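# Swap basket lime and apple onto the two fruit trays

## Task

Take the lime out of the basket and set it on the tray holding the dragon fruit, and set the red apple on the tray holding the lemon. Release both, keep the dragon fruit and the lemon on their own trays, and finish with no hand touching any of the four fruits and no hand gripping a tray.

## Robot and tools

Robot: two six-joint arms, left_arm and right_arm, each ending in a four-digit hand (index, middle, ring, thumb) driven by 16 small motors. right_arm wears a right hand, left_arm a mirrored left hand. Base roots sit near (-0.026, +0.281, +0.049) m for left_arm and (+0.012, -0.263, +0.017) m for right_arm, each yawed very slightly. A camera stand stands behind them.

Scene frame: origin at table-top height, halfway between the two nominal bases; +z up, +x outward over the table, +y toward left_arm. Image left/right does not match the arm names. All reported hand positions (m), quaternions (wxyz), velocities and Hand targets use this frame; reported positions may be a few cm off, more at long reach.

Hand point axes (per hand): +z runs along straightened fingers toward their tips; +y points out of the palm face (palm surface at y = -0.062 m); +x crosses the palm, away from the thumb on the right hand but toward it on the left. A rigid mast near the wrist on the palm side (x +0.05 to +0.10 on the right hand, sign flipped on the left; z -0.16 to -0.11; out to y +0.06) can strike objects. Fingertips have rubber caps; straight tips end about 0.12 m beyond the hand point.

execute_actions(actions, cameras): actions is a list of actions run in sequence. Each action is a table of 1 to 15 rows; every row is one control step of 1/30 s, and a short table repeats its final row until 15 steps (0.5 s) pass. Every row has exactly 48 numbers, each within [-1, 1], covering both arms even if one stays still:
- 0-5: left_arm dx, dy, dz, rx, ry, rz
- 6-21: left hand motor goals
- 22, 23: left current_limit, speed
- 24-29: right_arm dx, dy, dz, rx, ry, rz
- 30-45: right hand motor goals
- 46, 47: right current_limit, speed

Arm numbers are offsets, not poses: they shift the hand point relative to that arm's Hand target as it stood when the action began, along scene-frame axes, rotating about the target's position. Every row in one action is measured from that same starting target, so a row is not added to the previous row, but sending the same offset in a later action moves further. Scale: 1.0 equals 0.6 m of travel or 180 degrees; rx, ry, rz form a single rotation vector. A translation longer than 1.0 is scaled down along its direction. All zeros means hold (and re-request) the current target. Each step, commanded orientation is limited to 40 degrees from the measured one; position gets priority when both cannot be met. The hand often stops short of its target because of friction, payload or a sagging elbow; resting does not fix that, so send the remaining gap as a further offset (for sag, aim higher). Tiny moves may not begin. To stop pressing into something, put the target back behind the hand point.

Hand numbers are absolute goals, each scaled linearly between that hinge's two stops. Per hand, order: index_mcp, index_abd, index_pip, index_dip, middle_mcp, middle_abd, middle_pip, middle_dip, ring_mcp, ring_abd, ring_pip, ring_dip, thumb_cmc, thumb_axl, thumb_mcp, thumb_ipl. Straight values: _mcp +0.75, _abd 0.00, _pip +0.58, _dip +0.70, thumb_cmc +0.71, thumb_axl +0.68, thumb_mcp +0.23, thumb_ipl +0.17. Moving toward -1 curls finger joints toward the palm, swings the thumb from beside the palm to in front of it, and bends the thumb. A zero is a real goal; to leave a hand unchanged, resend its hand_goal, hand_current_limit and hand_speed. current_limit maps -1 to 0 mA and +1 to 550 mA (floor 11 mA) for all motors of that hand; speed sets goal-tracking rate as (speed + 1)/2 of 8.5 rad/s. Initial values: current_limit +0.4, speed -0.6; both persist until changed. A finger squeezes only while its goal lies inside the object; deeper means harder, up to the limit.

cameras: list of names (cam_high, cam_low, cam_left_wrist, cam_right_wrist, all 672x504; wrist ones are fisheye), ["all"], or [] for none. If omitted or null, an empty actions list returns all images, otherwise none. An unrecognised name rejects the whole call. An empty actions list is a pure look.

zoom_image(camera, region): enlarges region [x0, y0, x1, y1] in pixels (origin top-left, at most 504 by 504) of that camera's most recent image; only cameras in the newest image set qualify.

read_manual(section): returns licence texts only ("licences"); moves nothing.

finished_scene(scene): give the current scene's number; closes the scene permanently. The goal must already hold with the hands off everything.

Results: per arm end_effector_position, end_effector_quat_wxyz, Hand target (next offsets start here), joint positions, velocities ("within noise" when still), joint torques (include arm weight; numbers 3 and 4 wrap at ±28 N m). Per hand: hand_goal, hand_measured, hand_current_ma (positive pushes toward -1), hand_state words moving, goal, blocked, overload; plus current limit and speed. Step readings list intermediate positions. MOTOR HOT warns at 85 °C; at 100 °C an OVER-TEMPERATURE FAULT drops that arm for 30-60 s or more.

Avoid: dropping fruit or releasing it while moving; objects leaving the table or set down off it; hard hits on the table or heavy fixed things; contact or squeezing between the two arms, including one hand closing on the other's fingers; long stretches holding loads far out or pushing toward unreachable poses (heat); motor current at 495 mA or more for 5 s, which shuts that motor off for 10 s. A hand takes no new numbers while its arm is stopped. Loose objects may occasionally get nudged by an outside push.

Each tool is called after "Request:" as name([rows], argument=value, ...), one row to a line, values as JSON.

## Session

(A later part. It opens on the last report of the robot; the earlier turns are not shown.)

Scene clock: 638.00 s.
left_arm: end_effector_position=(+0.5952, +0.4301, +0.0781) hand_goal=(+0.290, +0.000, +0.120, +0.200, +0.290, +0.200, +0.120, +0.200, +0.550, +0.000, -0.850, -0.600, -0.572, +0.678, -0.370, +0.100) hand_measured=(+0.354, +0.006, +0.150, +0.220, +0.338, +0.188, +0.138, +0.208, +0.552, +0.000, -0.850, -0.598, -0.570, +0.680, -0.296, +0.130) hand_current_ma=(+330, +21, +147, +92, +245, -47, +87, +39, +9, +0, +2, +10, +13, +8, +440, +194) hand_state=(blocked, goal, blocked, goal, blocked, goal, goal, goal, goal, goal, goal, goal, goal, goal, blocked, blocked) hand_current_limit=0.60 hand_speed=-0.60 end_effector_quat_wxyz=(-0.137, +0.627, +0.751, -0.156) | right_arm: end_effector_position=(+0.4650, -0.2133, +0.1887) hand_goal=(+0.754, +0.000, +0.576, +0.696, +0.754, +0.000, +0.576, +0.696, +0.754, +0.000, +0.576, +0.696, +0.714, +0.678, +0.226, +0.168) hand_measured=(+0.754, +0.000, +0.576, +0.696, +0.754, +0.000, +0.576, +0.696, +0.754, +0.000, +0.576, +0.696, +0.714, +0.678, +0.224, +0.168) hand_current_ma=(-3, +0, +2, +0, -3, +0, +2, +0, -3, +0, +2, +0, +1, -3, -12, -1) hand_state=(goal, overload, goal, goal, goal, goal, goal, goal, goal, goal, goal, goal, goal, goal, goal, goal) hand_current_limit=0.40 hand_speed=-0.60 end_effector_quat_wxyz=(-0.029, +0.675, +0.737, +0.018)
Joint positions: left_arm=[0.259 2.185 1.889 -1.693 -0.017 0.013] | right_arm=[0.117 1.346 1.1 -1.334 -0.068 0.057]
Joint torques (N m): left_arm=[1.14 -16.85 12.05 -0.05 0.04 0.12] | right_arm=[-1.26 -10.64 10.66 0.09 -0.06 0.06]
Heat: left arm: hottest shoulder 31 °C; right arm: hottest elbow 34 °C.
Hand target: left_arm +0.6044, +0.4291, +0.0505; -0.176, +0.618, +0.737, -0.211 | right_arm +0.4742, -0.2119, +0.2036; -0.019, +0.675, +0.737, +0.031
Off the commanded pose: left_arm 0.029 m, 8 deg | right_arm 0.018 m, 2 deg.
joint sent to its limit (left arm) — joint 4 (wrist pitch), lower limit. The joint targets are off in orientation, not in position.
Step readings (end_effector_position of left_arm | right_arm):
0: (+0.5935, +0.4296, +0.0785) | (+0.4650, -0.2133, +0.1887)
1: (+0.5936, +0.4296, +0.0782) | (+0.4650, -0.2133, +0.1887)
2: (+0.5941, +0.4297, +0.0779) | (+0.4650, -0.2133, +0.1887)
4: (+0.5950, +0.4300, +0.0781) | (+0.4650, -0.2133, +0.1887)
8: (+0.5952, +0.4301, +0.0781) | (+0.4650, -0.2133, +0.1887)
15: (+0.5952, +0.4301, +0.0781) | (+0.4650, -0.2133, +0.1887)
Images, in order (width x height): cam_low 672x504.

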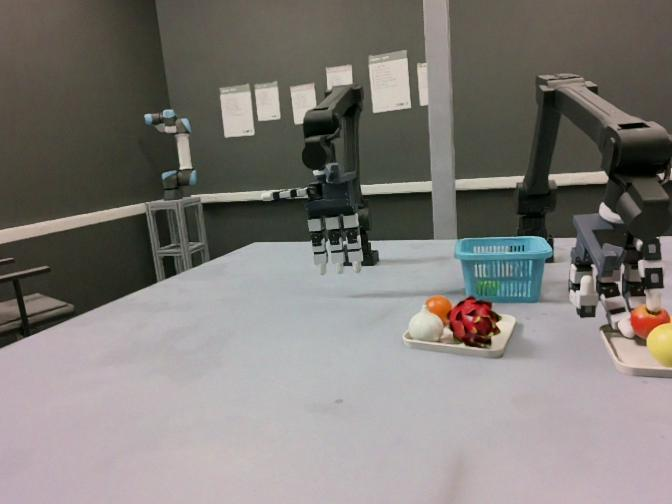

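Request:
execute_actions([
  [[0.0,0.0,0.025,0,0,0,0.33,0,0.14,0.21,0.32,0.19,0.135,0.205,0.55,0,-0.85,-0.6,-0.572,0.677,-0.31,0.12,0.6,-0.8,0,0,0,0,0,0,0.754,0,0.576,0.696,0.754,0,0.576,0.696,0.754,0,0.576,0.696,0.714,0.678,0.226,0.168,0.4,-0.6]],
  [[0.0,0.0,0.0,0,0,0,0.36,0,0.155,0.22,0.345,0.19,0.14,0.21,0.55,0,-0.85,-0.6,-0.572,0.677,-0.28,0.13,0.6,-0.8,0,0,0,0,0,0,0.754,0,0.576,0.696,0.754,0,0.576,0.696,0.754,0,0.576,0.696,0.714,0.678,0.226,0.168,0.4,-0.6]],
], cameras=["cam_low","cam_left_wrist"])

Request:
zoom_image(camera="cam_low", region=[572, 280, 672, 380])

Scene clock: 653.70 s.
left_arm: end_effector_position=(+0.5952, +0.4301, +0.0781) hand_goal=(+0.360, +0.000, +0.156, +0.220, +0.346, +0.190, +0.140, +0.210, +0.550, +0.000, -0.850, -0.600, -0.572, +0.678, -0.280, +0.130) hand_measured=(+0.360, +0.006, +0.160, +0.224, +0.348, +0.184, +0.146, +0.212, +0.552, +0.000, -0.850, -0.598, -0.570, +0.680, -0.280, +0.132) hand_current_ma=(-3, +21, +14, +19, +10, -21, +27, +5, +9, +0, +2, +10, +10, +8, -2, +12) hand_state=(goal, goal, goal, goal, goal, goal, goal, goal, goal, goal, goal, goal, goal, goal, goal, goal) hand_current_limit=0.60 hand_speed=-0.80 end_effector_quat_wxyz=(-0.137, +0.627, +0.751, -0.156) | right_arm: end_effector_position=(+0.4650, -0.2133, +0.1887) hand_goal=(+0.754, +0.000, +0.576, +0.696, +0.754, +0.000, +0.576, +0.696, +0.754, +0.000, +0.576, +0.696, +0.714, +0.678, +0.226, +0.168) hand_measured=(+0.754, +0.000, +0.576, +0.696, +0.754, +0.000, +0.576, +0.696, +0.754, +0.000, +0.576, +0.696, +0.714, +0.678, +0.224, +0.168) hand_current_ma=(-3, +0, +2, +0, -3, +0, +2, +0, -3, +0, +2, +0, +1, -3, -12, -1) hand_state=(goal, overload, goal, goal, goal, goal, goal, goal, goal, goal, goal, goal, goal, goal, goal, goal) hand_current_limit=0.40 hand_speed=-0.60 end_effector_quat_wxyz=(-0.029, +0.675, +0.737, +0.018)
Joint positions: left_arm=[0.259 2.185 1.889 -1.693 -0.017 0.013] | right_arm=[0.117 1.346 1.1 -1.334 -0.068 0.057]
Joint torques (N m): left_arm=[1.26 -18.67 11.51 -0.02 0 0.13] | right_arm=[-1.2 -10.81 10.7 0.03 -0.05 0.07]
Heat: left arm: hottest shoulder 30 °C; right arm: hottest elbow 34 °C.
Hand target: left_arm +0.6044, +0.4291, +0.0655; -0.176, +0.618, +0.737, -0.210 | right_arm +0.4742, -0.2119, +0.2036; -0.019, +0.675, +0.737, +0.031
Off the commanded pose: left_arm 0.016 m, 8 deg | right_arm 0.018 m, 2 deg.
joint sent to its limit (left arm) — joint 4 (wrist pitch), lower limit. The joint targets are off in orientation, not in position.
Step readings (end_effector_position of left_arm | right_arm):
0: (+0.5952, +0.4301, +0.0781) | (+0.4650, -0.2133, +0.1887)
1: (+0.5952, +0.4301, +0.0781) | (+0.4650, -0.2133, +0.1887)
2: (+0.5952, +0.4301, +0.0781) | (+0.4650, -0.2133, +0.1887)
4: (+0.5952, +0.4301, +0.0781) | (+0.4650, -0.2133, +0.1887)
8: (+0.5952, +0.4301, +0.0781) | (+0.4650, -0.2133, +0.1887)
15: (+0.5952, +0.4301, +0.0781) | (+0.4650, -0.2133, +0.1887)
16: (+0.5952, +0.4301, +0.0781) | (+0.4650, -0.2133, +0.1887)
17: (+0.5952, +0.4301, +0.0781) | (+0.4650, -0.2133, +0.1887)
19: (+0.5952, +0.4301, +0.0781) | (+0.4650, -0.2133, +0.1887)
23: (+0.5952, +0.4301, +0.0781) | (+0.4650, -0.2133, +0.1887)
30: (+0.5952, +0.4301, +0.0781) | (+0.4650, -0.2133, +0.1887)
Images, in order (width x height): cam_low 672x504, cam_left_wrist 672x504.

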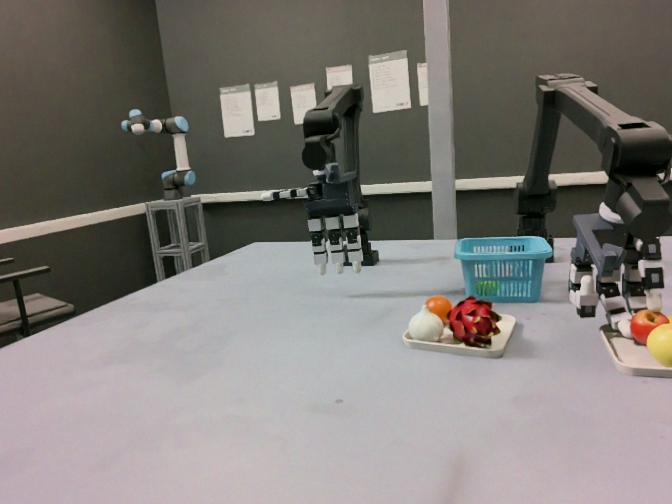

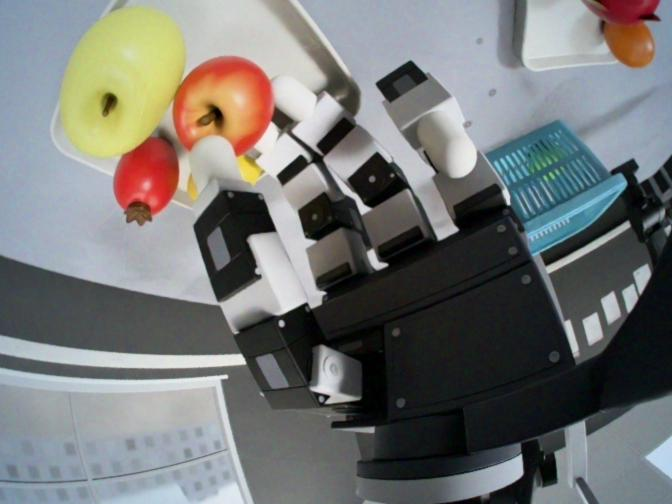

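Scaled by 5.040 from the camera's 672x504 image, which has a finer 960x720 frame.

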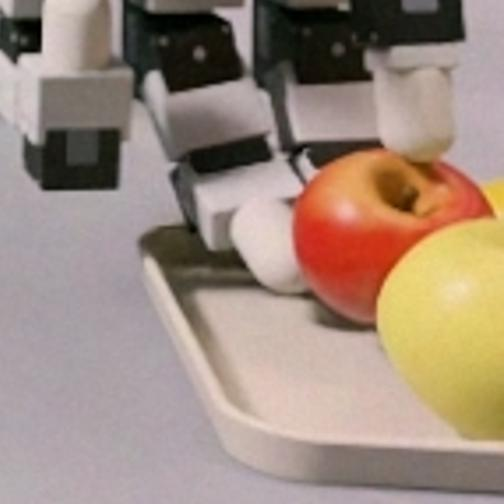

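Request:
execute_actions([
  [[0,0,0.05,0,0,0,0.43,0,0.156,0.22,0.42,0.19,0.14,0.21,0.55,0,-0.85,-0.6,-0.572,0.677,-0.22,0.16,0.6,-0.7,0,0,0,0,0,0,0.754,0,0.576,0.696,0.754,0,0.576,0.696,0.754,0,0.576,0.696,0.714,0.678,0.226,0.168,0.4,-0.6]],
], cameras=["cam_left_wrist","cam_high"])

Scene clock: 676.57 s.
left_arm: end_effector_position=(+0.5955, +0.4302, +0.0798) hand_goal=(+0.430, +0.000, +0.156, +0.220, +0.420, +0.190, +0.140, +0.210, +0.550, +0.000, -0.850, -0.600, -0.572, +0.678, -0.220, +0.160) hand_measured=(+0.428, +0.002, +0.158, +0.224, +0.410, +0.188, +0.140, +0.212, +0.552, +0.000, -0.850, -0.598, -0.570, +0.680, -0.226, +0.156) hand_current_ma=(-13, +12, +6, +18, -50, -11, +2, +5, +8, +0, +2, +10, +10, +8, -38, -19) hand_state=(goal, goal, goal, goal, goal, goal, goal, goal, goal, goal, goal, goal, goal, goal, goal, goal) hand_current_limit=0.60 hand_speed=-0.70 end_effector_quat_wxyz=(-0.136, +0.627, +0.751, -0.155) | right_arm: end_effector_position=(+0.4650, -0.2133, +0.1887) hand_goal=(+0.754, +0.000, +0.576, +0.696, +0.754, +0.000, +0.576, +0.696, +0.754, +0.000, +0.576, +0.696, +0.714, +0.678, +0.226, +0.168) hand_measured=(+0.754, +0.000, +0.576, +0.696, +0.754, +0.000, +0.576, +0.696, +0.754, +0.000, +0.576, +0.696, +0.714, +0.678, +0.224, +0.168) hand_current_ma=(-3, +0, +2, +0, -3, +0, +2, +0, -3, +0, +2, +0, +1, -3, -12, -1) hand_state=(goal, overload, goal, goal, goal, goal, goal, goal, goal, goal, goal, goal, goal, goal, goal, goal) hand_current_limit=0.40 hand_speed=-0.60 end_effector_quat_wxyz=(-0.029, +0.675, +0.737, +0.018)
Joint positions: left_arm=[0.259 2.182 1.889 -1.693 -0.017 0.013] | right_arm=[0.117 1.346 1.1 -1.334 -0.068 0.057]
Joint torques (N m): left_arm=[1.03 -23.41 10.18 -0.01 -0.05 0.12] | right_arm=[-1.14 -10.81 10.66 0.06 -0.06 0.06]
Heat: left arm: hottest elbow 31 °C; right arm: hottest elbow 34 °C.
Hand target: left_arm +0.6044, +0.4291, +0.0956; -0.176, +0.618, +0.737, -0.210 | right_arm +0.4742, -0.2119, +0.2036; -0.019, +0.675, +0.737, +0.031
Off the commanded pose: left_arm 0.018 m, 8 deg | right_arm 0.018 m, 2 deg.
joint sent to its limit (left arm) — joint 4 (wrist pitch), lower limit. The joint targets are off in orientation, not in position.
Step readings (end_effector_position of left_arm | right_arm):
0: (+0.5952, +0.4301, +0.0781) | (+0.4650, -0.2133, +0.1887)
1: (+0.5953, +0.4301, +0.0789) | (+0.4650, -0.2133, +0.1887)
2: (+0.5954, +0.4302, +0.0793) | (+0.4650, -0.2133, +0.1887)
4: (+0.5955, +0.4302, +0.0798) | (+0.4650, -0.2133, +0.1887)
8: (+0.5955, +0.4302, +0.0798) | (+0.4650, -0.2133, +0.1887)
15: (+0.5955, +0.4302, +0.0798) | (+0.4650, -0.2133, +0.1887)
Images, in order (width x height): cam_high 672x504, cam_left_wrist 672x504.

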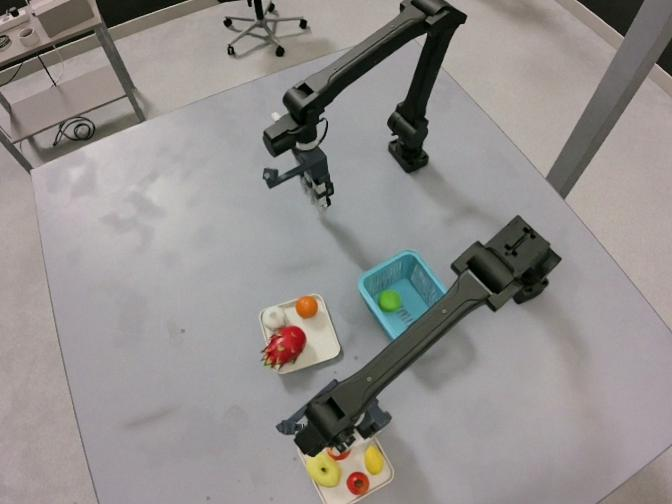

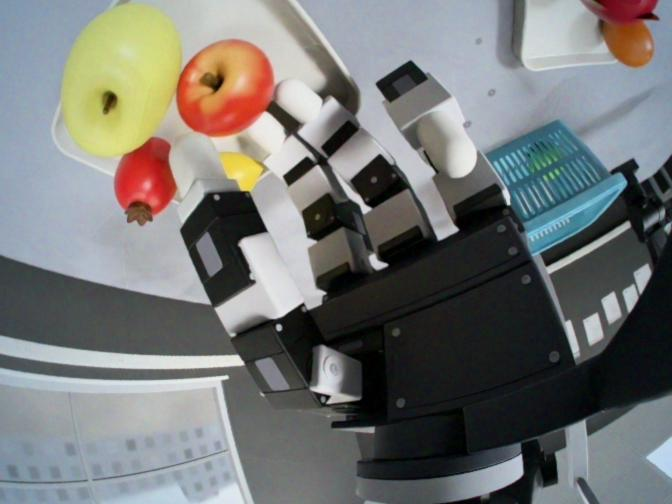

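Request:
execute_actions([
  [[0,0,0.08,0,0,0,0.44,0,0.156,0.22,0.43,0.19,0.14,0.21,0.55,0,-0.85,-0.6,-0.572,0.677,-0.2,0.2,0.6,-0.6,0,0,0,0,0,0,0.754,0,0.576,0.696,0.754,0,0.576,0.696,0.754,0,0.576,0.696,0.714,0.678,0.226,0.168,0.4,-0.6]],
  [[0,0,0.1,0,0,0,0.44,0,0.156,0.22,0.43,0.19,0.14,0.21,0.55,0,-0.85,-0.6,-0.572,0.677,-0.2,0.2,0.6,-0.6,0,0,0,0,0,0,0.754,0,0.576,0.696,0.754,0,0.576,0.696,0.754,0,0.576,0.696,0.714,0.678,0.226,0.168,0.4,-0.6]],
], cameras=["cam_left_wrist","cam_high"])

Scene clock: 681.17 s.
left_arm: end_effector_position=(+0.6022, +0.4320, +0.2013) hand_goal=(+0.440, +0.000, +0.156, +0.220, +0.430, +0.190, +0.140, +0.210, +0.550, +0.000, -0.850, -0.600, -0.572, +0.678, -0.200, +0.200) hand_measured=(+0.440, +0.002, +0.158, +0.224, +0.430, +0.188, +0.140, +0.212, +0.552, +0.000, -0.850, -0.598, -0.570, +0.680, -0.208, +0.196) hand_current_ma=(-3, +11, +6, +17, -2, -11, +2, +5, +8, +0, +2, +10, +10, +8, -43, -21) hand_state=(goal, goal, goal, goal, goal, goal, goal, goal, goal, goal, goal, goal, goal, goal, goal, goal) hand_current_limit=0.60 hand_speed=-0.60 end_effector_quat_wxyz=(-0.077, +0.636, +0.764, -0.079) | right_arm: end_effector_position=(+0.4650, -0.2133, +0.1887) hand_goal=(+0.754, +0.000, +0.576, +0.696, +0.754, +0.000, +0.576, +0.696, +0.754, +0.000, +0.576, +0.696, +0.714, +0.678, +0.226, +0.168) hand_measured=(+0.754, +0.000, +0.576, +0.696, +0.754, +0.000, +0.576, +0.696, +0.754, +0.000, +0.576, +0.696, +0.714, +0.678, +0.224, +0.168) hand_current_ma=(-3, +0, +2, +0, -3, +0, +2, +0, -3, +0, +2, +0, +1, -3, -12, -1) hand_state=(goal, overload, goal, goal, goal, goal, goal, goal, goal, goal, goal, goal, goal, goal, goal, goal) hand_current_limit=0.40 hand_speed=-0.60 end_effector_quat_wxyz=(-0.029, +0.675, +0.737, +0.018)
Joint positions: left_arm=[0.259 1.986 1.887 -1.693 -0.02 0.014] | right_arm=[0.117 1.346 1.1 -1.334 -0.068 0.057]
Joint torques (N m): left_arm=[0.97 -20.84 9.62 0.44 -0.2 0.16] | right_arm=[-1.2 -10.75 10.69 0.06 -0.07 0.06]
Heat: left arm: hottest shoulder 31 °C; right arm: hottest elbow 34 °C.
Hand target: left_arm +0.6044, +0.4291, +0.2034; -0.176, +0.618, +0.737, -0.211 | right_arm +0.4742, -0.2119, +0.2036; -0.019, +0.675, +0.737, +0.031
Off the commanded pose: left_arm 0.004 m, 19 deg | right_arm 0.018 m, 2 deg.
joint sent to its limit (left arm) — joint 4 (wrist pitch), lower limit. The joint targets are off in orientation, not in position.
Step readings (end_effector_position of left_arm | right_arm):
0: (+0.5955, +0.4302, +0.0798) | (+0.4650, -0.2133, +0.1887)
1: (+0.5959, +0.4302, +0.0817) | (+0.4650, -0.2133, +0.1887)
2: (+0.5957, +0.4302, +0.0835) | (+0.4650, -0.2133, +0.1887)
4: (+0.5972, +0.4305, +0.0941) | (+0.4650, -0.2133, +0.1887)
8: (+0.6004, +0.4312, +0.1223) | (+0.4650, -0.2133, +0.1887)
15: (+0.6017, +0.4314, +0.1406) | (+0.4650, -0.2133, +0.1887)
16: (+0.6018, +0.4315, +0.1420) | (+0.4650, -0.2133, +0.1887)
17: (+0.6017, +0.4317, +0.1439) | (+0.4650, -0.2133, +0.1887)
19: (+0.6021, +0.4320, +0.1544) | (+0.4650, -0.2133, +0.1887)
23: (+0.6026, +0.4321, +0.1825) | (+0.4650, -0.2133, +0.1887)
30: (+0.6022, +0.4320, +0.2013) | (+0.4650, -0.2133, +0.1887)
Images, in order (width x height): cam_high 672x504, cam_left_wrist 672x504.

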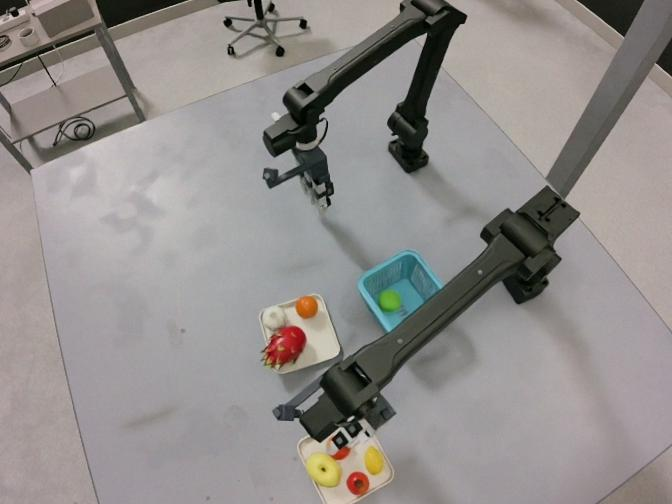

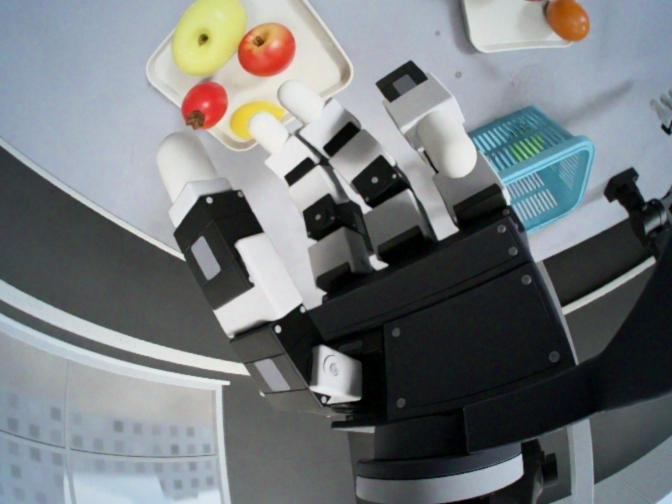

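Request:
execute_actions([
  [[-0.08,-0.08,0.08,0,0,0,0.45,0,0.156,0.22,0.45,0.19,0.14,0.21,0.55,0,-0.85,-0.6,-0.572,0.677,-0.15,0.2,0.6,-0.6,0,0,0,0,0,0,0.754,0,0.576,0.696,0.754,0,0.576,0.696,0.754,0,0.576,0.696,0.714,0.678,0.226,0.168,0.4,-0.6]],
  [[-0.13,-0.12,0.02,0,0,0,0.45,0,0.156,0.22,0.45,0.19,0.14,0.21,0.55,0,-0.85,-0.6,-0.572,0.677,-0.15,0.2,0.6,-0.6,0,0,0,0,0,0,0.754,0,0.576,0.696,0.754,0,0.576,0.696,0.754,0,0.576,0.696,0.714,0.678,0.226,0.168,0.4,-0.6]],
  [[-0.13,-0.12,0,0,0,0,0.45,0,0.156,0.22,0.45,0.19,0.14,0.21,0.55,0,-0.85,-0.6,-0.572,0.677,-0.15,0.2,0.6,-0.6,0,0,0,0,0,0,0.754,0,0.576,0.696,0.754,0,0.576,0.696,0.754,0,0.576,0.696,0.714,0.678,0.226,0.168,0.4,-0.6]],
  [[-0.1,-0.1,0,0,0,0,0.45,0,0.156,0.22,0.45,0.19,0.14,0.21,0.55,0,-0.85,-0.6,-0.572,0.677,-0.15,0.2,0.6,-0.6,0,0,0,0,0,0,0.754,0,0.576,0.696,0.754,0,0.576,0.696,0.754,0,0.576,0.696,0.714,0.678,0.226,0.168,0.4,-0.6]],
], cameras=["cam_left_wrist","cam_high","cam_low"])

Scene clock: 717.07 s.
left_arm: end_effector_position=(+0.3426, +0.1734, +0.2603) hand_goal=(+0.450, +0.000, +0.156, +0.220, +0.450, +0.190, +0.140, +0.210, +0.550, +0.000, -0.850, -0.600, -0.572, +0.678, -0.150, +0.200) hand_measured=(+0.450, +0.002, +0.156, +0.224, +0.450, +0.188, +0.140, +0.212, +0.550, +0.000, -0.850, -0.598, -0.572, +0.680, -0.152, +0.198) hand_current_ma=(+3, +7, +2, +15, +4, -5, +1, +5, +1, +0, +2, +10, +4, +7, -12, -11) hand_state=(goal, goal, goal, goal, goal, goal, goal, goal, goal, goal, goal, goal, goal, goal, goal, goal) hand_current_limit=0.60 hand_speed=-0.60 end_effector_quat_wxyz=(-0.062, +0.627, +0.763, -0.144) | right_arm: end_effector_position=(+0.4650, -0.2133, +0.1887) hand_goal=(+0.754, +0.000, +0.576, +0.696, +0.754, +0.000, +0.576, +0.696, +0.754, +0.000, +0.576, +0.696, +0.714, +0.678, +0.226, +0.168) hand_measured=(+0.754, +0.000, +0.576, +0.696, +0.754, +0.000, +0.576, +0.696, +0.754, +0.000, +0.576, +0.696, +0.714, +0.678, +0.224, +0.168) hand_current_ma=(-3, +0, +2, +0, -3, +0, +2, +0, -3, +0, +2, +0, +1, -3, -12, -1) hand_state=(goal, overload, goal, goal, goal, goal, goal, goal, goal, goal, goal, goal, goal, goal, goal, goal) hand_current_limit=0.40 hand_speed=-0.60 end_effector_quat_wxyz=(-0.029, +0.675, +0.737, +0.018)
Joint positions: left_arm=[-0.276 1.331 1.229 -1.688 0.226 -0.506] | right_arm=[0.117 1.346 1.1 -1.334 -0.068 0.057]
Joint torques (N m): left_arm=[1.85 -9.99 9.22 0.18 0.11 -0.02] | right_arm=[-1.2 -10.7 10.67 0.08 -0.07 0.06]
Heat: left arm: hottest shoulder 33 °C; right arm: hottest elbow 34 °C.
Hand target: left_arm +0.3404, +0.1772, +0.2635; -0.176, +0.618, +0.737, -0.211 | right_arm +0.4742, -0.2119, +0.2036; -0.019, +0.675, +0.737, +0.031
Off the commanded pose: left_arm 0.006 m, 16 deg | right_arm 0.018 m, 2 deg.
joint sent to its limit (left arm) — joint 4 (wrist pitch), lower limit. The joint targets are off in orientation, not in position.
Step readings (end_effector_position of left_arm | right_arm):
0: (+0.6022, +0.4320, +0.2013) | (+0.4650, -0.2133, +0.1887)
1: (+0.6001, +0.4281, +0.2006) | (+0.4650, -0.2133, +0.1887)
2: (+0.5907, +0.4250, +0.1991) | (+0.4650, -0.2133, +0.1887)
4: (+0.5694, +0.4102, +0.2013) | (+0.4650, -0.2133, +0.1887)
8: (+0.5608, +0.3835, +0.2314) | (+0.4650, -0.2133, +0.1887)
15: (+0.5588, +0.3748, +0.2588) | (+0.4650, -0.2133, +0.1887)
16: (+0.5530, +0.3700, +0.2523) | (+0.4650, -0.2133, +0.1887)
17: (+0.5421, +0.3670, +0.2489) | (+0.4650, -0.2133, +0.1887)
19: (+0.5062, +0.3453, +0.2356) | (+0.4650, -0.2133, +0.1887)
23: (+0.4831, +0.3047, +0.2443) | (+0.4650, -0.2133, +0.1887)
30: (+0.4796, +0.3014, +0.2622) | (+0.4650, -0.2133, +0.1887)
31: (+0.4743, +0.2979, +0.2572) | (+0.4650, -0.2133, +0.1887)
32: (+0.4640, +0.2944, +0.2536) | (+0.4650, -0.2133, +0.1887)
34: (+0.4309, +0.2710, +0.2419) | (+0.4650, -0.2133, +0.1887)
38: (+0.4042, +0.2268, +0.2500) | (+0.4650, -0.2133, +0.1887)
45: (+0.4007, +0.2309, +0.2616) | (+0.4650, -0.2133, +0.1887)
46: (+0.3972, +0.2287, +0.2598) | (+0.4650, -0.2133, +0.1887)
47: (+0.3893, +0.2236, +0.2570) | (+0.4650, -0.2133, +0.1887)
49: (+0.3664, +0.2001, +0.2511) | (+0.4650, -0.2133, +0.1887)
53: (+0.3439, +0.1637, +0.2562) | (+0.4650, -0.2133, +0.1887)
60: (+0.3428, +0.1712, +0.2603) | (+0.4650, -0.2133, +0.1887)
Images, in order (width x height): cam_high 672x504, cam_low 672x504, cam_left_wrist 672x504.

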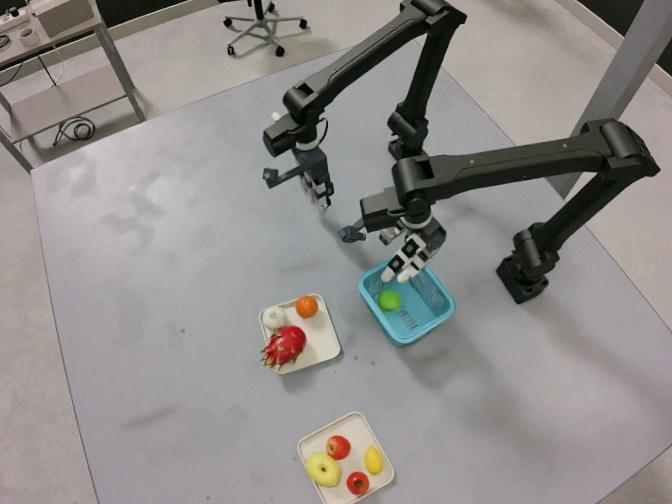

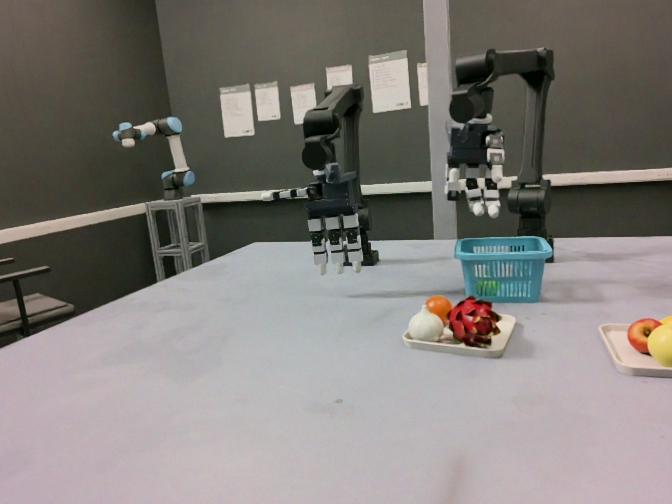

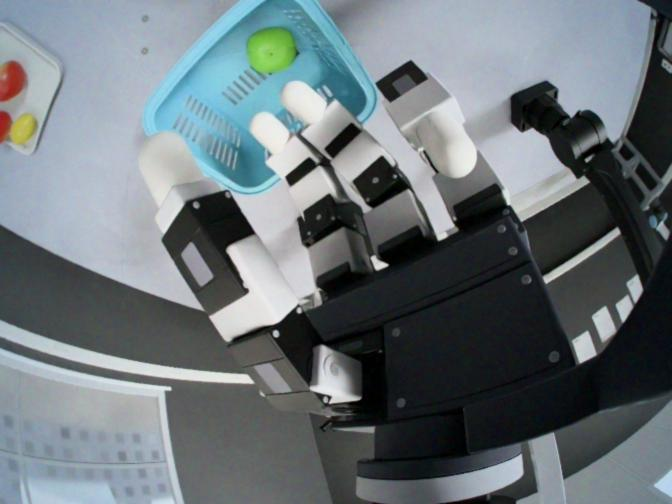

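Request:
execute_actions([
  [[0.081,-0.097,-0.0725,0.0145,-0.0821,0,0.342,0,0.577,0.696,0.6,0,-0.85,-0.6,0.6,0,-0.85,-0.6,-0.572,0.677,-0.15,0.2,0.6,-0.6,0,0,0,0,0,0,0.754,0,0.576,0.696,0.754,0,0.576,0.696,0.754,0,0.576,0.696,0.714,0.678,0.226,0.168,0.4,-0.6]],
], cameras=["cam_left_wrist","cam_high"])

Scene clock: 755.60 s.
left_arm: end_effector_position=(+0.3720, +0.1229, +0.1954) hand_goal=(+0.342, +0.000, +0.578, +0.696, +0.600, +0.000, -0.850, -0.600, +0.600, +0.000, -0.850, -0.600, -0.572, +0.678, -0.150, +0.200) hand_measured=(+0.344, +0.002, +0.576, +0.692, +0.596, +0.002, -0.844, -0.598, +0.598, +0.000, -0.850, -0.598, -0.572, +0.680, -0.152, +0.198) hand_current_ma=(+14, +5, -11, -14, -15, +9, +31, +12, -10, +0, +2, +10, +0, +7, -15, -11) hand_state=(goal, goal, goal, goal, goal, goal, goal, goal, goal, goal, goal, goal, goal, goal, goal, goal) hand_current_limit=0.60 hand_speed=-0.60 end_effector_quat_wxyz=(-0.126, +0.637, +0.751, -0.122) | right_arm: end_effector_position=(+0.4650, -0.2133, +0.1887) hand_goal=(+0.754, +0.000, +0.576, +0.696, +0.754, +0.000, +0.576, +0.696, +0.754, +0.000, +0.576, +0.696, +0.714, +0.678, +0.226, +0.168) hand_measured=(+0.754, +0.000, +0.576, +0.696, +0.754, +0.000, +0.576, +0.696, +0.754, +0.000, +0.576, +0.696, +0.714, +0.678, +0.224, +0.168) hand_current_ma=(-3, +0, +2, +0, -3, +0, +2, +0, -3, +0, +2, +0, +1, -3, -12, -1) hand_state=(goal, overload, goal, goal, goal, goal, goal, goal, goal, goal, goal, goal, goal, goal, goal, goal) hand_current_limit=0.40 hand_speed=-0.60 end_effector_quat_wxyz=(-0.029, +0.675, +0.737, +0.018)
Joint positions: left_arm=[-0.399 1.55 1.279 -1.607 0.175 -0.597] | right_arm=[0.117 1.346 1.1 -1.334 -0.068 0.057]
Joint torques (N m): left_arm=[1.96 -14.04 13.24 0.27 -0.08 -0.09] | right_arm=[-1.32 -10.64 10.71 0.08 -0.07 0.06]
Heat: left arm: hottest shoulder 31 °C; right arm: hottest elbow 34 °C.
Hand target: left_arm +0.3890, +0.1190, +0.2200; -0.094, +0.636, +0.758, -0.112 | right_arm +0.4742, -0.2119, +0.2036; -0.019, +0.675, +0.737, +0.031
Off the commanded pose: left_arm 0.030 m, 4 deg | right_arm 0.018 m, 2 deg.
Step readings (end_effector_position of left_arm | right_arm):
0: (+0.3426, +0.1734, +0.2603) | (+0.4650, -0.2133, +0.1887)
1: (+0.3451, +0.1731, +0.2581) | (+0.4650, -0.2133, +0.1887)
2: (+0.3518, +0.1692, +0.2559) | (+0.4650, -0.2133, +0.1887)
4: (+0.3633, +0.1462, +0.2429) | (+0.4650, -0.2133, +0.1887)
8: (+0.3698, +0.1174, +0.2025) | (+0.4650, -0.2133, +0.1887)
15: (+0.3718, +0.1220, +0.1952) | (+0.4650, -0.2133, +0.1887)
Images, in order (width x height): cam_high 672x504, cam_left_wrist 672x504.

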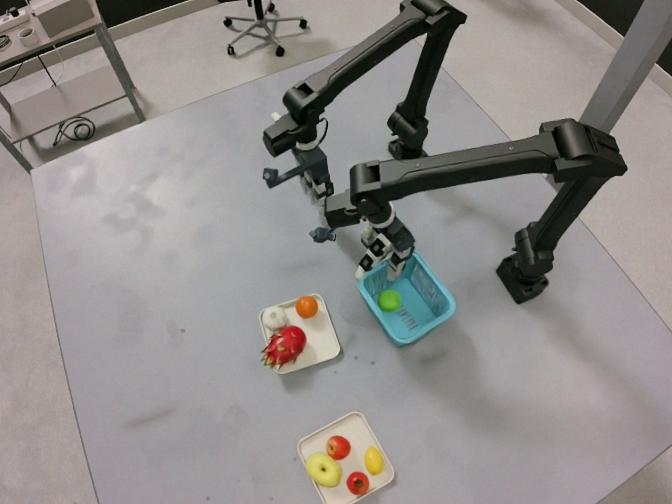

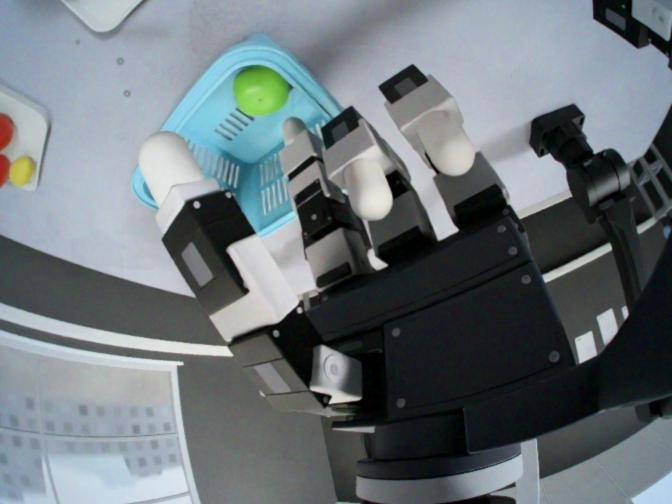

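Request:
execute_actions([
  [[0.045,-0.004,-0.035,0,0,0,0.342,0,0.577,0.696,0.6,0,-0.85,-0.6,0.6,0,-0.85,-0.6,-0.572,0.677,-0.15,0.2,0.6,-0.6,0,0,0,0,0,0,0.754,0,0.576,0.696,0.754,0,0.576,0.696,0.754,0,0.576,0.696,0.714,0.678,0.226,0.168,0.4,-0.6]],
], cameras=["cam_left_wrist","cam_high","cam_low"])

Scene clock: 762.07 s.
left_arm: end_effector_position=(+0.3961, +0.1240, +0.1908) hand_goal=(+0.342, +0.000, +0.578, +0.696, +0.600, +0.000, -0.850, -0.600, +0.600, +0.000, -0.850, -0.600, -0.572, +0.678, -0.150, +0.200) hand_measured=(+0.344, +0.002, +0.576, +0.694, +0.598, +0.002, -0.844, -0.598, +0.598, +0.000, -0.850, -0.598, -0.572, +0.680, -0.152, +0.198) hand_current_ma=(+11, +5, -9, -13, -8, +9, +30, +11, -6, +0, +2, +10, +0, +7, -15, -11) hand_state=(goal, goal, goal, goal, goal, goal, goal, goal, goal, goal, goal, goal, goal, goal, goal, goal) hand_current_limit=0.60 hand_speed=-0.60 end_effector_quat_wxyz=(-0.112, +0.631, +0.759, -0.117) | right_arm: end_effector_position=(+0.4650, -0.2133, +0.1887) hand_goal=(+0.754, +0.000, +0.576, +0.696, +0.754, +0.000, +0.576, +0.696, +0.754, +0.000, +0.576, +0.696, +0.714, +0.678, +0.226, +0.168) hand_measured=(+0.754, +0.000, +0.576, +0.696, +0.754, +0.000, +0.576, +0.696, +0.754, +0.000, +0.576, +0.696, +0.714, +0.678, +0.224, +0.168) hand_current_ma=(-3, +0, +2, +0, -3, +0, +2, +0, -3, +0, +2, +0, +1, -3, -12, -1) hand_state=(goal, overload, goal, goal, goal, goal, goal, goal, goal, goal, goal, goal, goal, goal, goal, goal) hand_current_limit=0.40 hand_speed=-0.60 end_effector_quat_wxyz=(-0.029, +0.675, +0.737, +0.018)
Joint positions: left_arm=[-0.375 1.59 1.315 -1.575 0.169 -0.596] | right_arm=[0.117 1.346 1.1 -1.334 -0.068 0.057]
Joint torques (N m): left_arm=[1.73 -11.63 13.3 0.58 -0.06 0.16] | right_arm=[-1.2 -10.75 10.69 0.09 -0.06 0.06]
Heat: left arm: hottest shoulder 31 °C; right arm: hottest elbow 34 °C.
Hand target: left_arm +0.4160, +0.1167, +0.1991; -0.094, +0.636, +0.758, -0.112 | right_arm +0.4742, -0.2119, +0.2036; -0.019, +0.675, +0.737, +0.031
Off the commanded pose: left_arm 0.023 m, 2 deg | right_arm 0.018 m, 2 deg.
Step readings (end_effector_position of left_arm | right_arm):
0: (+0.3720, +0.1229, +0.1954) | (+0.4650, -0.2133, +0.1887)
1: (+0.3738, +0.1232, +0.1953) | (+0.4650, -0.2133, +0.1887)
2: (+0.3776, +0.1232, +0.1955) | (+0.4650, -0.2133, +0.1887)
4: (+0.3865, +0.1223, +0.1949) | (+0.4650, -0.2133, +0.1887)
8: (+0.3958, +0.1232, +0.1918) | (+0.4650, -0.2133, +0.1887)
15: (+0.3961, +0.1240, +0.1908) | (+0.4650, -0.2133, +0.1887)
Images, in order (width x height): cam_high 672x504, cam_low 672x504, cam_left_wrist 672x504.

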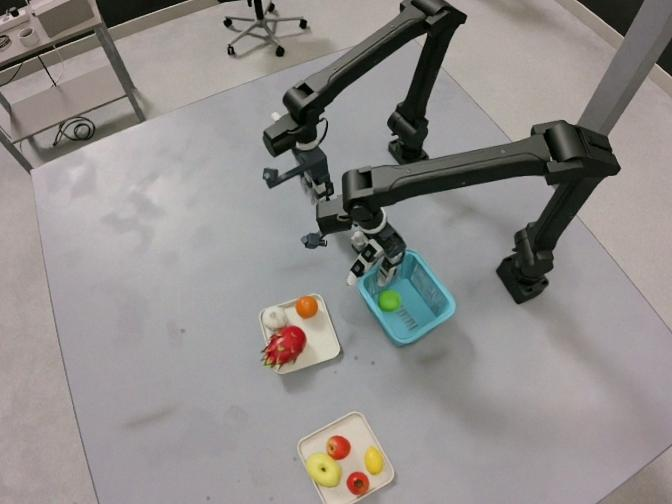

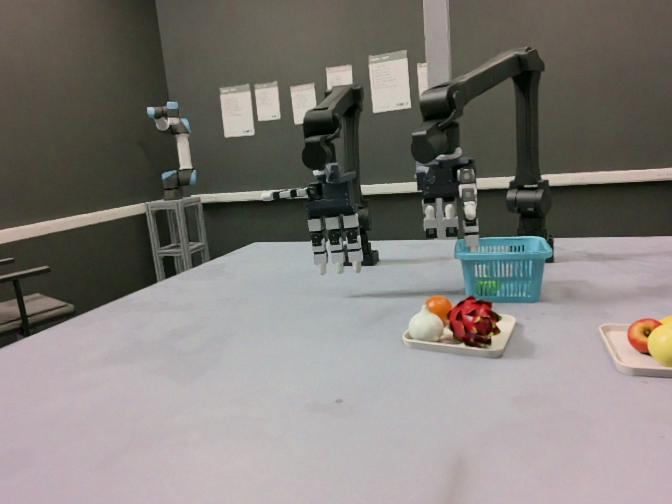

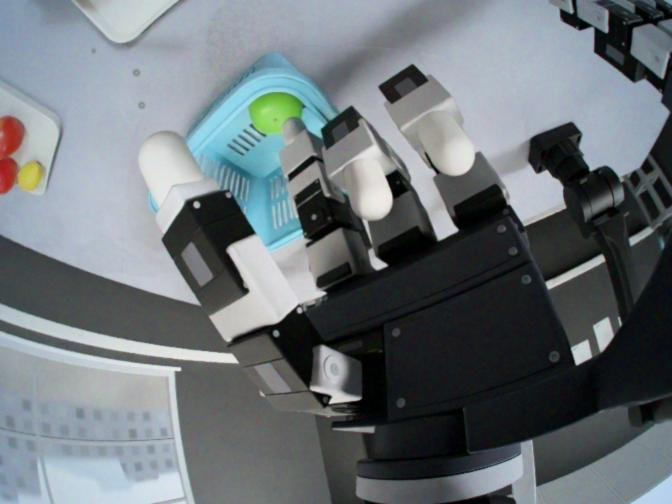

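Request:
execute_actions([
  [[0,0,-0.085,0,0,0,0.342,0,0.577,0.696,0.6,0,-0.85,-0.6,0.6,0,-0.85,-0.6,-0.572,0.677,-0.15,0.2,0.6,-0.6,0,0,0,0,0,0,0.754,0,0.576,0.696,0.754,0,0.576,0.696,0.754,0,0.576,0.696,0.714,0.678,0.226,0.168,0.4,-0.6]],
], cameras=["cam_left_wrist","cam_high"])

Scene clock: 766.43 s.
left_arm: end_effector_position=(+0.4143, +0.1159, +0.1587) hand_goal=(+0.342, +0.000, +0.578, +0.696, +0.600, +0.000, -0.850, -0.600, +0.600, +0.000, -0.850, -0.600, -0.572, +0.678, -0.150, +0.200) hand_measured=(+0.340, +0.010, +0.576, +0.694, +0.592, +0.004, -0.860, -0.598, +0.600, +0.000, -0.850, -0.598, -0.572, +0.680, -0.152, +0.198) hand_current_ma=(-13, +40, -9, -13, -35, +12, -51, +11, -1, +0, +2, +10, +1, +7, -15, -11) hand_state=(goal, goal, goal, goal, goal, goal, goal, goal, goal, goal, goal, goal, goal, goal, goal, goal) hand_current_limit=0.60 hand_speed=-0.60 end_effector_quat_wxyz=(-0.090, +0.634, +0.760, -0.110) | right_arm: end_effector_position=(+0.4650, -0.2133, +0.1887) hand_goal=(+0.754, +0.000, +0.576, +0.696, +0.754, +0.000, +0.576, +0.696, +0.754, +0.000, +0.576, +0.696, +0.714, +0.678, +0.226, +0.168) hand_measured=(+0.754, +0.000, +0.576, +0.696, +0.754, +0.000, +0.576, +0.696, +0.754, +0.000, +0.576, +0.696, +0.714, +0.678, +0.224, +0.168) hand_current_ma=(-3, +0, +2, +0, -3, +0, +2, +0, -3, +0, +2, +0, +1, -3, -12, -1) hand_state=(goal, overload, goal, goal, goal, goal, goal, goal, goal, goal, goal, goal, goal, goal, goal, goal) hand_current_limit=0.40 hand_speed=-0.60 end_effector_quat_wxyz=(-0.029, +0.675, +0.737, +0.018)
Joint positions: left_arm=[-0.375 1.635 1.283 -1.452 0.167 -0.596] | right_arm=[0.117 1.346 1.1 -1.334 -0.068 0.057]
Joint torques (N m): left_arm=[1.61 -12.4 8.12 0.84 0.05 0.17] | right_arm=[-1.26 -10.75 10.67 0.06 -0.07 0.06]
Heat: left arm: hottest shoulder 30 °C; right arm: hottest elbow 34 °C.
Hand target: left_arm +0.4158, +0.1166, +0.1480; -0.094, +0.636, +0.758, -0.112 | right_arm +0.4742, -0.2119, +0.2036; -0.019, +0.675, +0.737, +0.031
Off the commanded pose: left_arm 0.011 m, 1 deg | right_arm 0.018 m, 2 deg.
Step readings (end_effector_position of left_arm | right_arm):
0: (+0.3961, +0.1240, +0.1908) | (+0.4650, -0.2133, +0.1887)
1: (+0.3982, +0.1231, +0.1889) | (+0.4650, -0.2133, +0.1887)
2: (+0.4039, +0.1204, +0.1851) | (+0.4650, -0.2133, +0.1887)
4: (+0.4111, +0.1173, +0.1754) | (+0.4650, -0.2133, +0.1887)
8: (+0.4140, +0.1160, +0.1592) | (+0.4650, -0.2133, +0.1887)
15: (+0.4143, +0.1159, +0.1587) | (+0.4650, -0.2133, +0.1887)
Images, in order (width x height): cam_high 672x504, cam_left_wrist 672x504.

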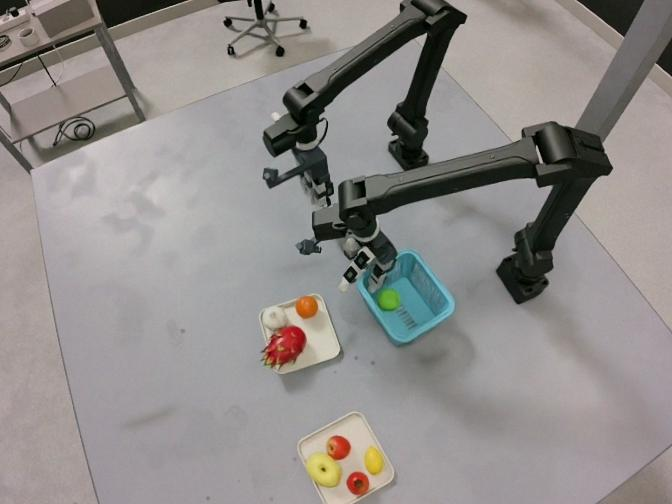

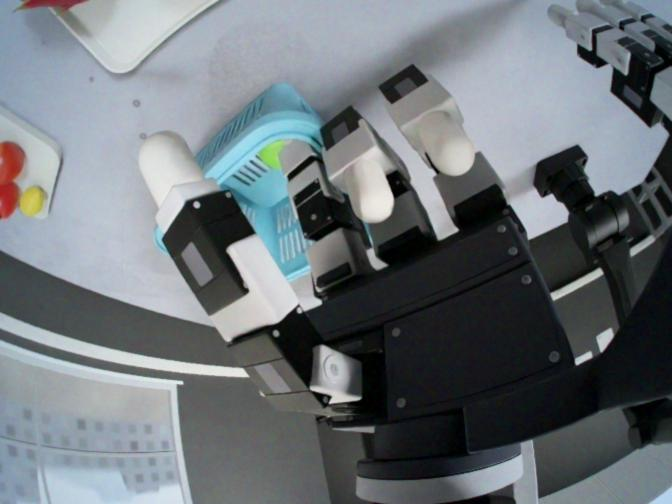

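Request:
zoom_image(camera="cam_left_wrist", region=[180, 60, 380, 240])

Request:
zoom_image(camera="cam_high", region=[330, 220, 480, 360])

Scaled by 2.520 from the camera's 672x504 image, which has a finer 960x720 frame.

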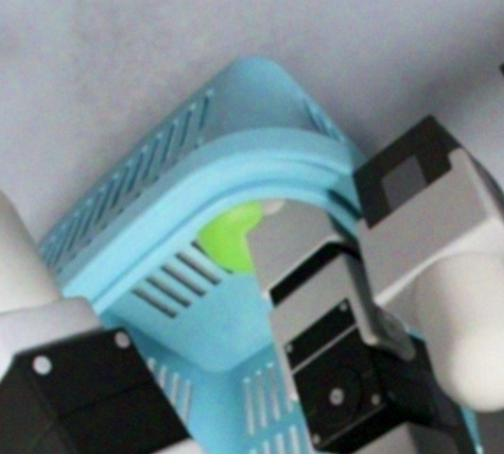

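Scaled by 3.360 from the camera's 672x504 image, which has a finer 960x720 frame.

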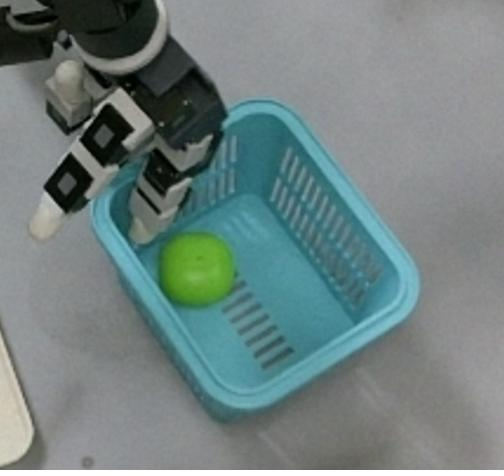

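Request:
execute_actions([
  [[-0.033,0.003,-0.045,0,0,0,0.342,0,0.577,0.696,0.6,0,-0.85,-0.6,0.6,0,-0.85,-0.6,-0.572,0.677,-0.15,0.2,0.6,-0.6,0,0,0,0,0,0,0.754,0,0.576,0.696,0.754,0,0.576,0.696,0.754,0,0.576,0.696,0.714,0.678,0.226,0.168,0.4,-0.6]],
], cameras=["cam_left_wrist","cam_high"])

Request:
zoom_image(camera="cam_high", region=[330, 220, 480, 360])

Scene clock: 775.70 s.
left_arm: end_effector_position=(+0.4057, +0.1170, +0.1399) hand_goal=(+0.342, +0.000, +0.578, +0.696, +0.600, +0.000, -0.850, -0.600, +0.600, +0.000, -0.850, -0.600, -0.572, +0.678, -0.150, +0.200) hand_measured=(+0.314, +0.074, +0.568, +0.694, +0.578, -0.018, -0.874, -0.598, +0.600, +0.000, -0.850, -0.598, -0.572, +0.680, -0.152, +0.198) hand_current_ma=(-142, +310, -49, -11, -110, -71, -115, +11, +0, +0, +3, +10, +1, +7, -17, -11) hand_state=(blocked, blocked, goal, goal, blocked, goal, blocked, goal, goal, goal, goal, goal, goal, goal, goal, goal) hand_current_limit=0.60 hand_speed=-0.60 end_effector_quat_wxyz=(-0.080, +0.638, +0.758, -0.107) | right_arm: end_effector_position=(+0.4650, -0.2133, +0.1887) hand_goal=(+0.754, +0.000, +0.576, +0.696, +0.754, +0.000, +0.576, +0.696, +0.754, +0.000, +0.576, +0.696, +0.714, +0.678, +0.226, +0.168) hand_measured=(+0.754, +0.000, +0.576, +0.696, +0.754, +0.000, +0.576, +0.696, +0.754, +0.000, +0.576, +0.696, +0.714, +0.678, +0.224, +0.168) hand_current_ma=(-3, +0, +2, +0, -3, +0, +2, +0, -3, +0, +2, +0, +1, -3, -12, -1) hand_state=(goal, overload, goal, goal, goal, goal, goal, goal, goal, goal, goal, goal, goal, goal, goal, goal) hand_current_limit=0.40 hand_speed=-0.60 end_effector_quat_wxyz=(-0.029, +0.675, +0.737, +0.018)
Joint positions: left_arm=[-0.382 1.618 1.209 -1.372 0.165 -0.596] | right_arm=[0.117 1.346 1.1 -1.334 -0.068 0.057]
Joint torques (N m): left_arm=[0.79 -11.87 5.78 1.09 0.28 0.01] | right_arm=[-1.32 -10.64 10.7 0.1 -0.07 0.08]
Heat: left arm: hottest shoulder 30 °C; right arm: hottest elbow 34 °C.
Hand target: left_arm +0.3961, +0.1185, +0.1210; -0.094, +0.636, +0.758, -0.112 | right_arm +0.4742, -0.2119, +0.2036; -0.019, +0.675, +0.737, +0.031
Off the commanded pose: left_arm 0.021 m, 2 deg | right_arm 0.018 m, 2 deg.
Step readings (end_effector_position of left_arm | right_arm):
0: (+0.4143, +0.1159, +0.1587) | (+0.4650, -0.2133, +0.1887)
1: (+0.4137, +0.1162, +0.1560) | (+0.4650, -0.2133, +0.1887)
2: (+0.4128, +0.1160, +0.1528) | (+0.4650, -0.2133, +0.1887)
4: (+0.4075, +0.1174, +0.1432) | (+0.4650, -0.2133, +0.1887)
8: (+0.4057, +0.1170, +0.1399) | (+0.4650, -0.2133, +0.1887)
15: (+0.4057, +0.1170, +0.1399) | (+0.4650, -0.2133, +0.1887)
Images, in order (width x height): cam_high 672x504, cam_left_wrist 672x504.

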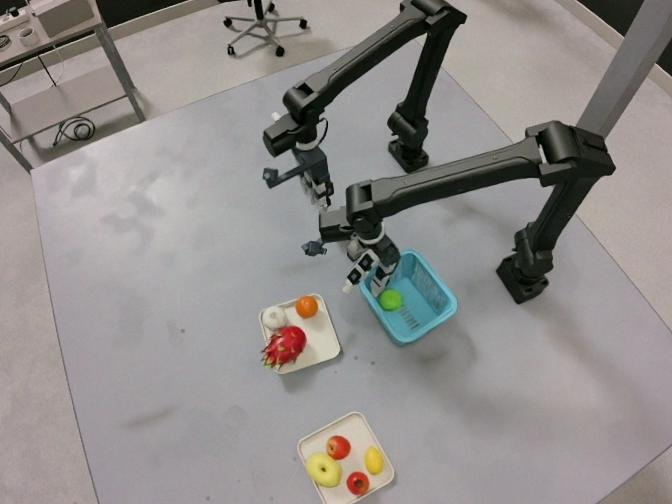

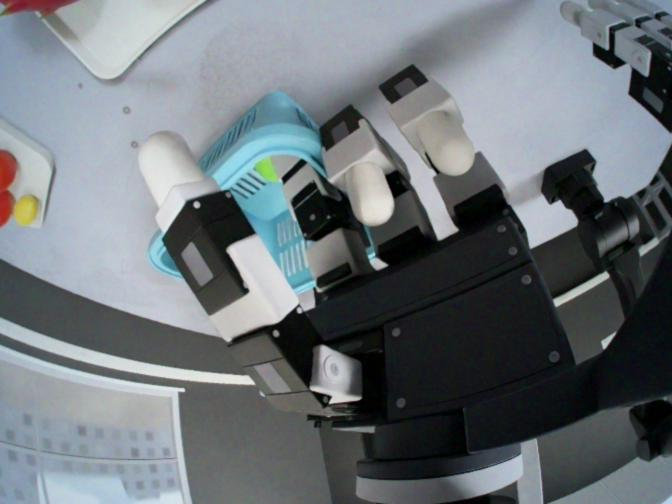

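Scaled by 3.360 from the camera's 672x504 image, which has a finer 960x720 frame.

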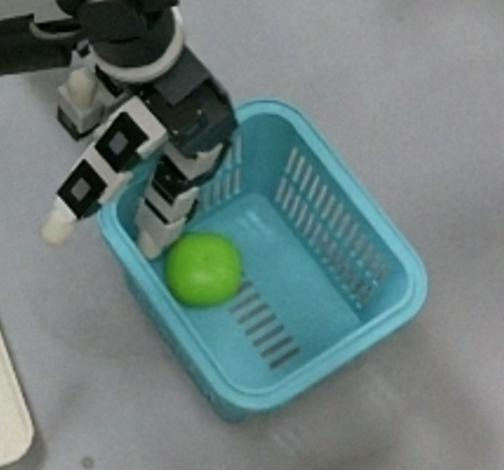

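Request:
execute_actions([
  [[-0.01,0.09,0.02,0,0,0,0.342,0,0.577,0.696,0.6,0,-0.85,-0.6,0.6,0,-0.85,-0.6,-0.572,0.677,-0.15,0.2,0.6,-0.6,0,0,0,0,0,0,0.754,0,0.576,0.696,0.754,0,0.576,0.696,0.754,0,0.576,0.696,0.714,0.678,0.226,0.168,0.4,-0.6]],
], cameras=["cam_left_wrist","cam_high"])

Request:
zoom_image(camera="cam_high", region=[330, 220, 480, 360])

Scene clock: 780.83 s.
left_arm: end_effector_position=(+0.3976, +0.1761, +0.1392) hand_goal=(+0.342, +0.000, +0.578, +0.696, +0.600, +0.000, -0.850, -0.600, +0.600, +0.000, -0.850, -0.600, -0.572, +0.678, -0.150, +0.200) hand_measured=(+0.334, +0.076, +0.572, +0.694, +0.596, -0.018, -0.852, -0.598, +0.600, +0.000, -0.850, -0.598, -0.572, +0.678, -0.152, +0.198) hand_current_ma=(-43, +324, -24, -11, -22, -77, -10, +12, -1, +0, +3, +10, -4, +5, -17, -11) hand_state=(goal, blocked, goal, goal, goal, goal, goal, goal, goal, goal, goal, goal, goal, goal, goal, goal) hand_current_limit=0.60 hand_speed=-0.60 end_effector_quat_wxyz=(-0.085, +0.624, +0.769, -0.107) | right_arm: end_effector_position=(+0.4650, -0.2133, +0.1887) hand_goal=(+0.754, +0.000, +0.576, +0.696, +0.754, +0.000, +0.576, +0.696, +0.754, +0.000, +0.576, +0.696, +0.714, +0.678, +0.226, +0.168) hand_measured=(+0.754, +0.000, +0.576, +0.696, +0.754, +0.000, +0.576, +0.696, +0.754, +0.000, +0.576, +0.696, +0.714, +0.678, +0.224, +0.168) hand_current_ma=(-3, +0, +2, +0, -3, +0, +2, +0, -3, +0, +2, +0, +1, -3, -12, -1) hand_state=(goal, overload, goal, goal, goal, goal, goal, goal, goal, goal, goal, goal, goal, goal, goal, goal) hand_current_limit=0.40 hand_speed=-0.60 end_effector_quat_wxyz=(-0.029, +0.675, +0.737, +0.018)
Joint positions: left_arm=[-0.265 1.56 1.135 -1.381 0.141 -0.517] | right_arm=[0.117 1.346 1.1 -1.334 -0.068 0.057]
Joint torques (N m): left_arm=[0.56 -12.1 7.16 0.12 0.11 0.34] | right_arm=[-1.32 -10.87 10.7 0.12 -0.07 0.06]
Heat: left arm: hottest shoulder 30 °C; right arm: hottest elbow 34 °C.
Hand target: left_arm +0.3900, +0.1724, +0.1330; -0.094, +0.636, +0.758, -0.112 | right_arm +0.4742, -0.2119, +0.2036; -0.019, +0.675, +0.737, +0.031
Off the commanded pose: left_arm 0.010 m, 2 deg | right_arm 0.018 m, 2 deg.
Step readings (end_effector_position of left_arm | right_arm):
0: (+0.4057, +0.1170, +0.1399) | (+0.4650, -0.2133, +0.1887)
1: (+0.4049, +0.1198, +0.1397) | (+0.4650, -0.2133, +0.1887)
2: (+0.4029, +0.1240, +0.1401) | (+0.4650, -0.2133, +0.1887)
4: (+0.3978, +0.1423, +0.1402) | (+0.4650, -0.2133, +0.1887)
8: (+0.3969, +0.1731, +0.1396) | (+0.4650, -0.2133, +0.1887)
15: (+0.3976, +0.1761, +0.1392) | (+0.4650, -0.2133, +0.1887)
Images, in order (width x height): cam_high 672x504, cam_left_wrist 672x504.

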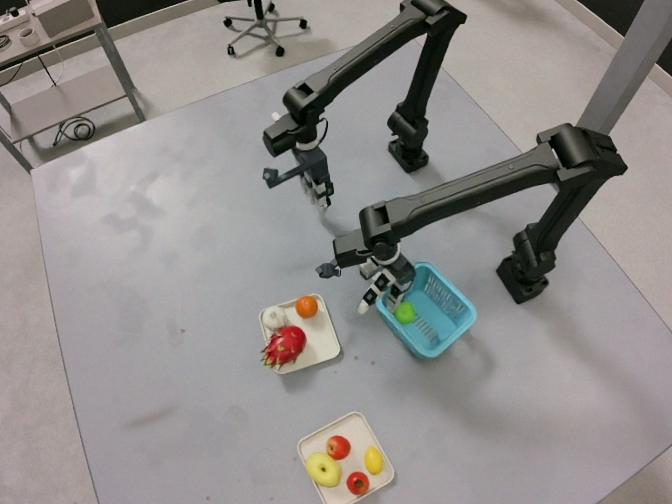

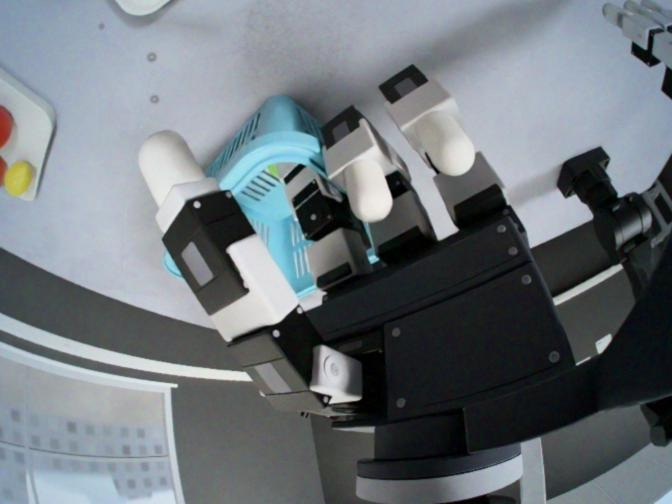

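Scaled by 3.360 from the camera's 672x504 image, which has a finer 960x720 frame.

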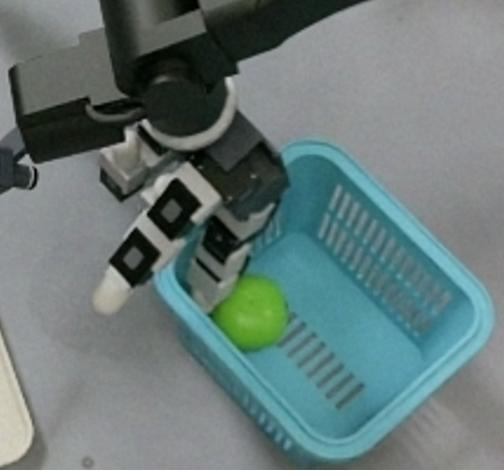

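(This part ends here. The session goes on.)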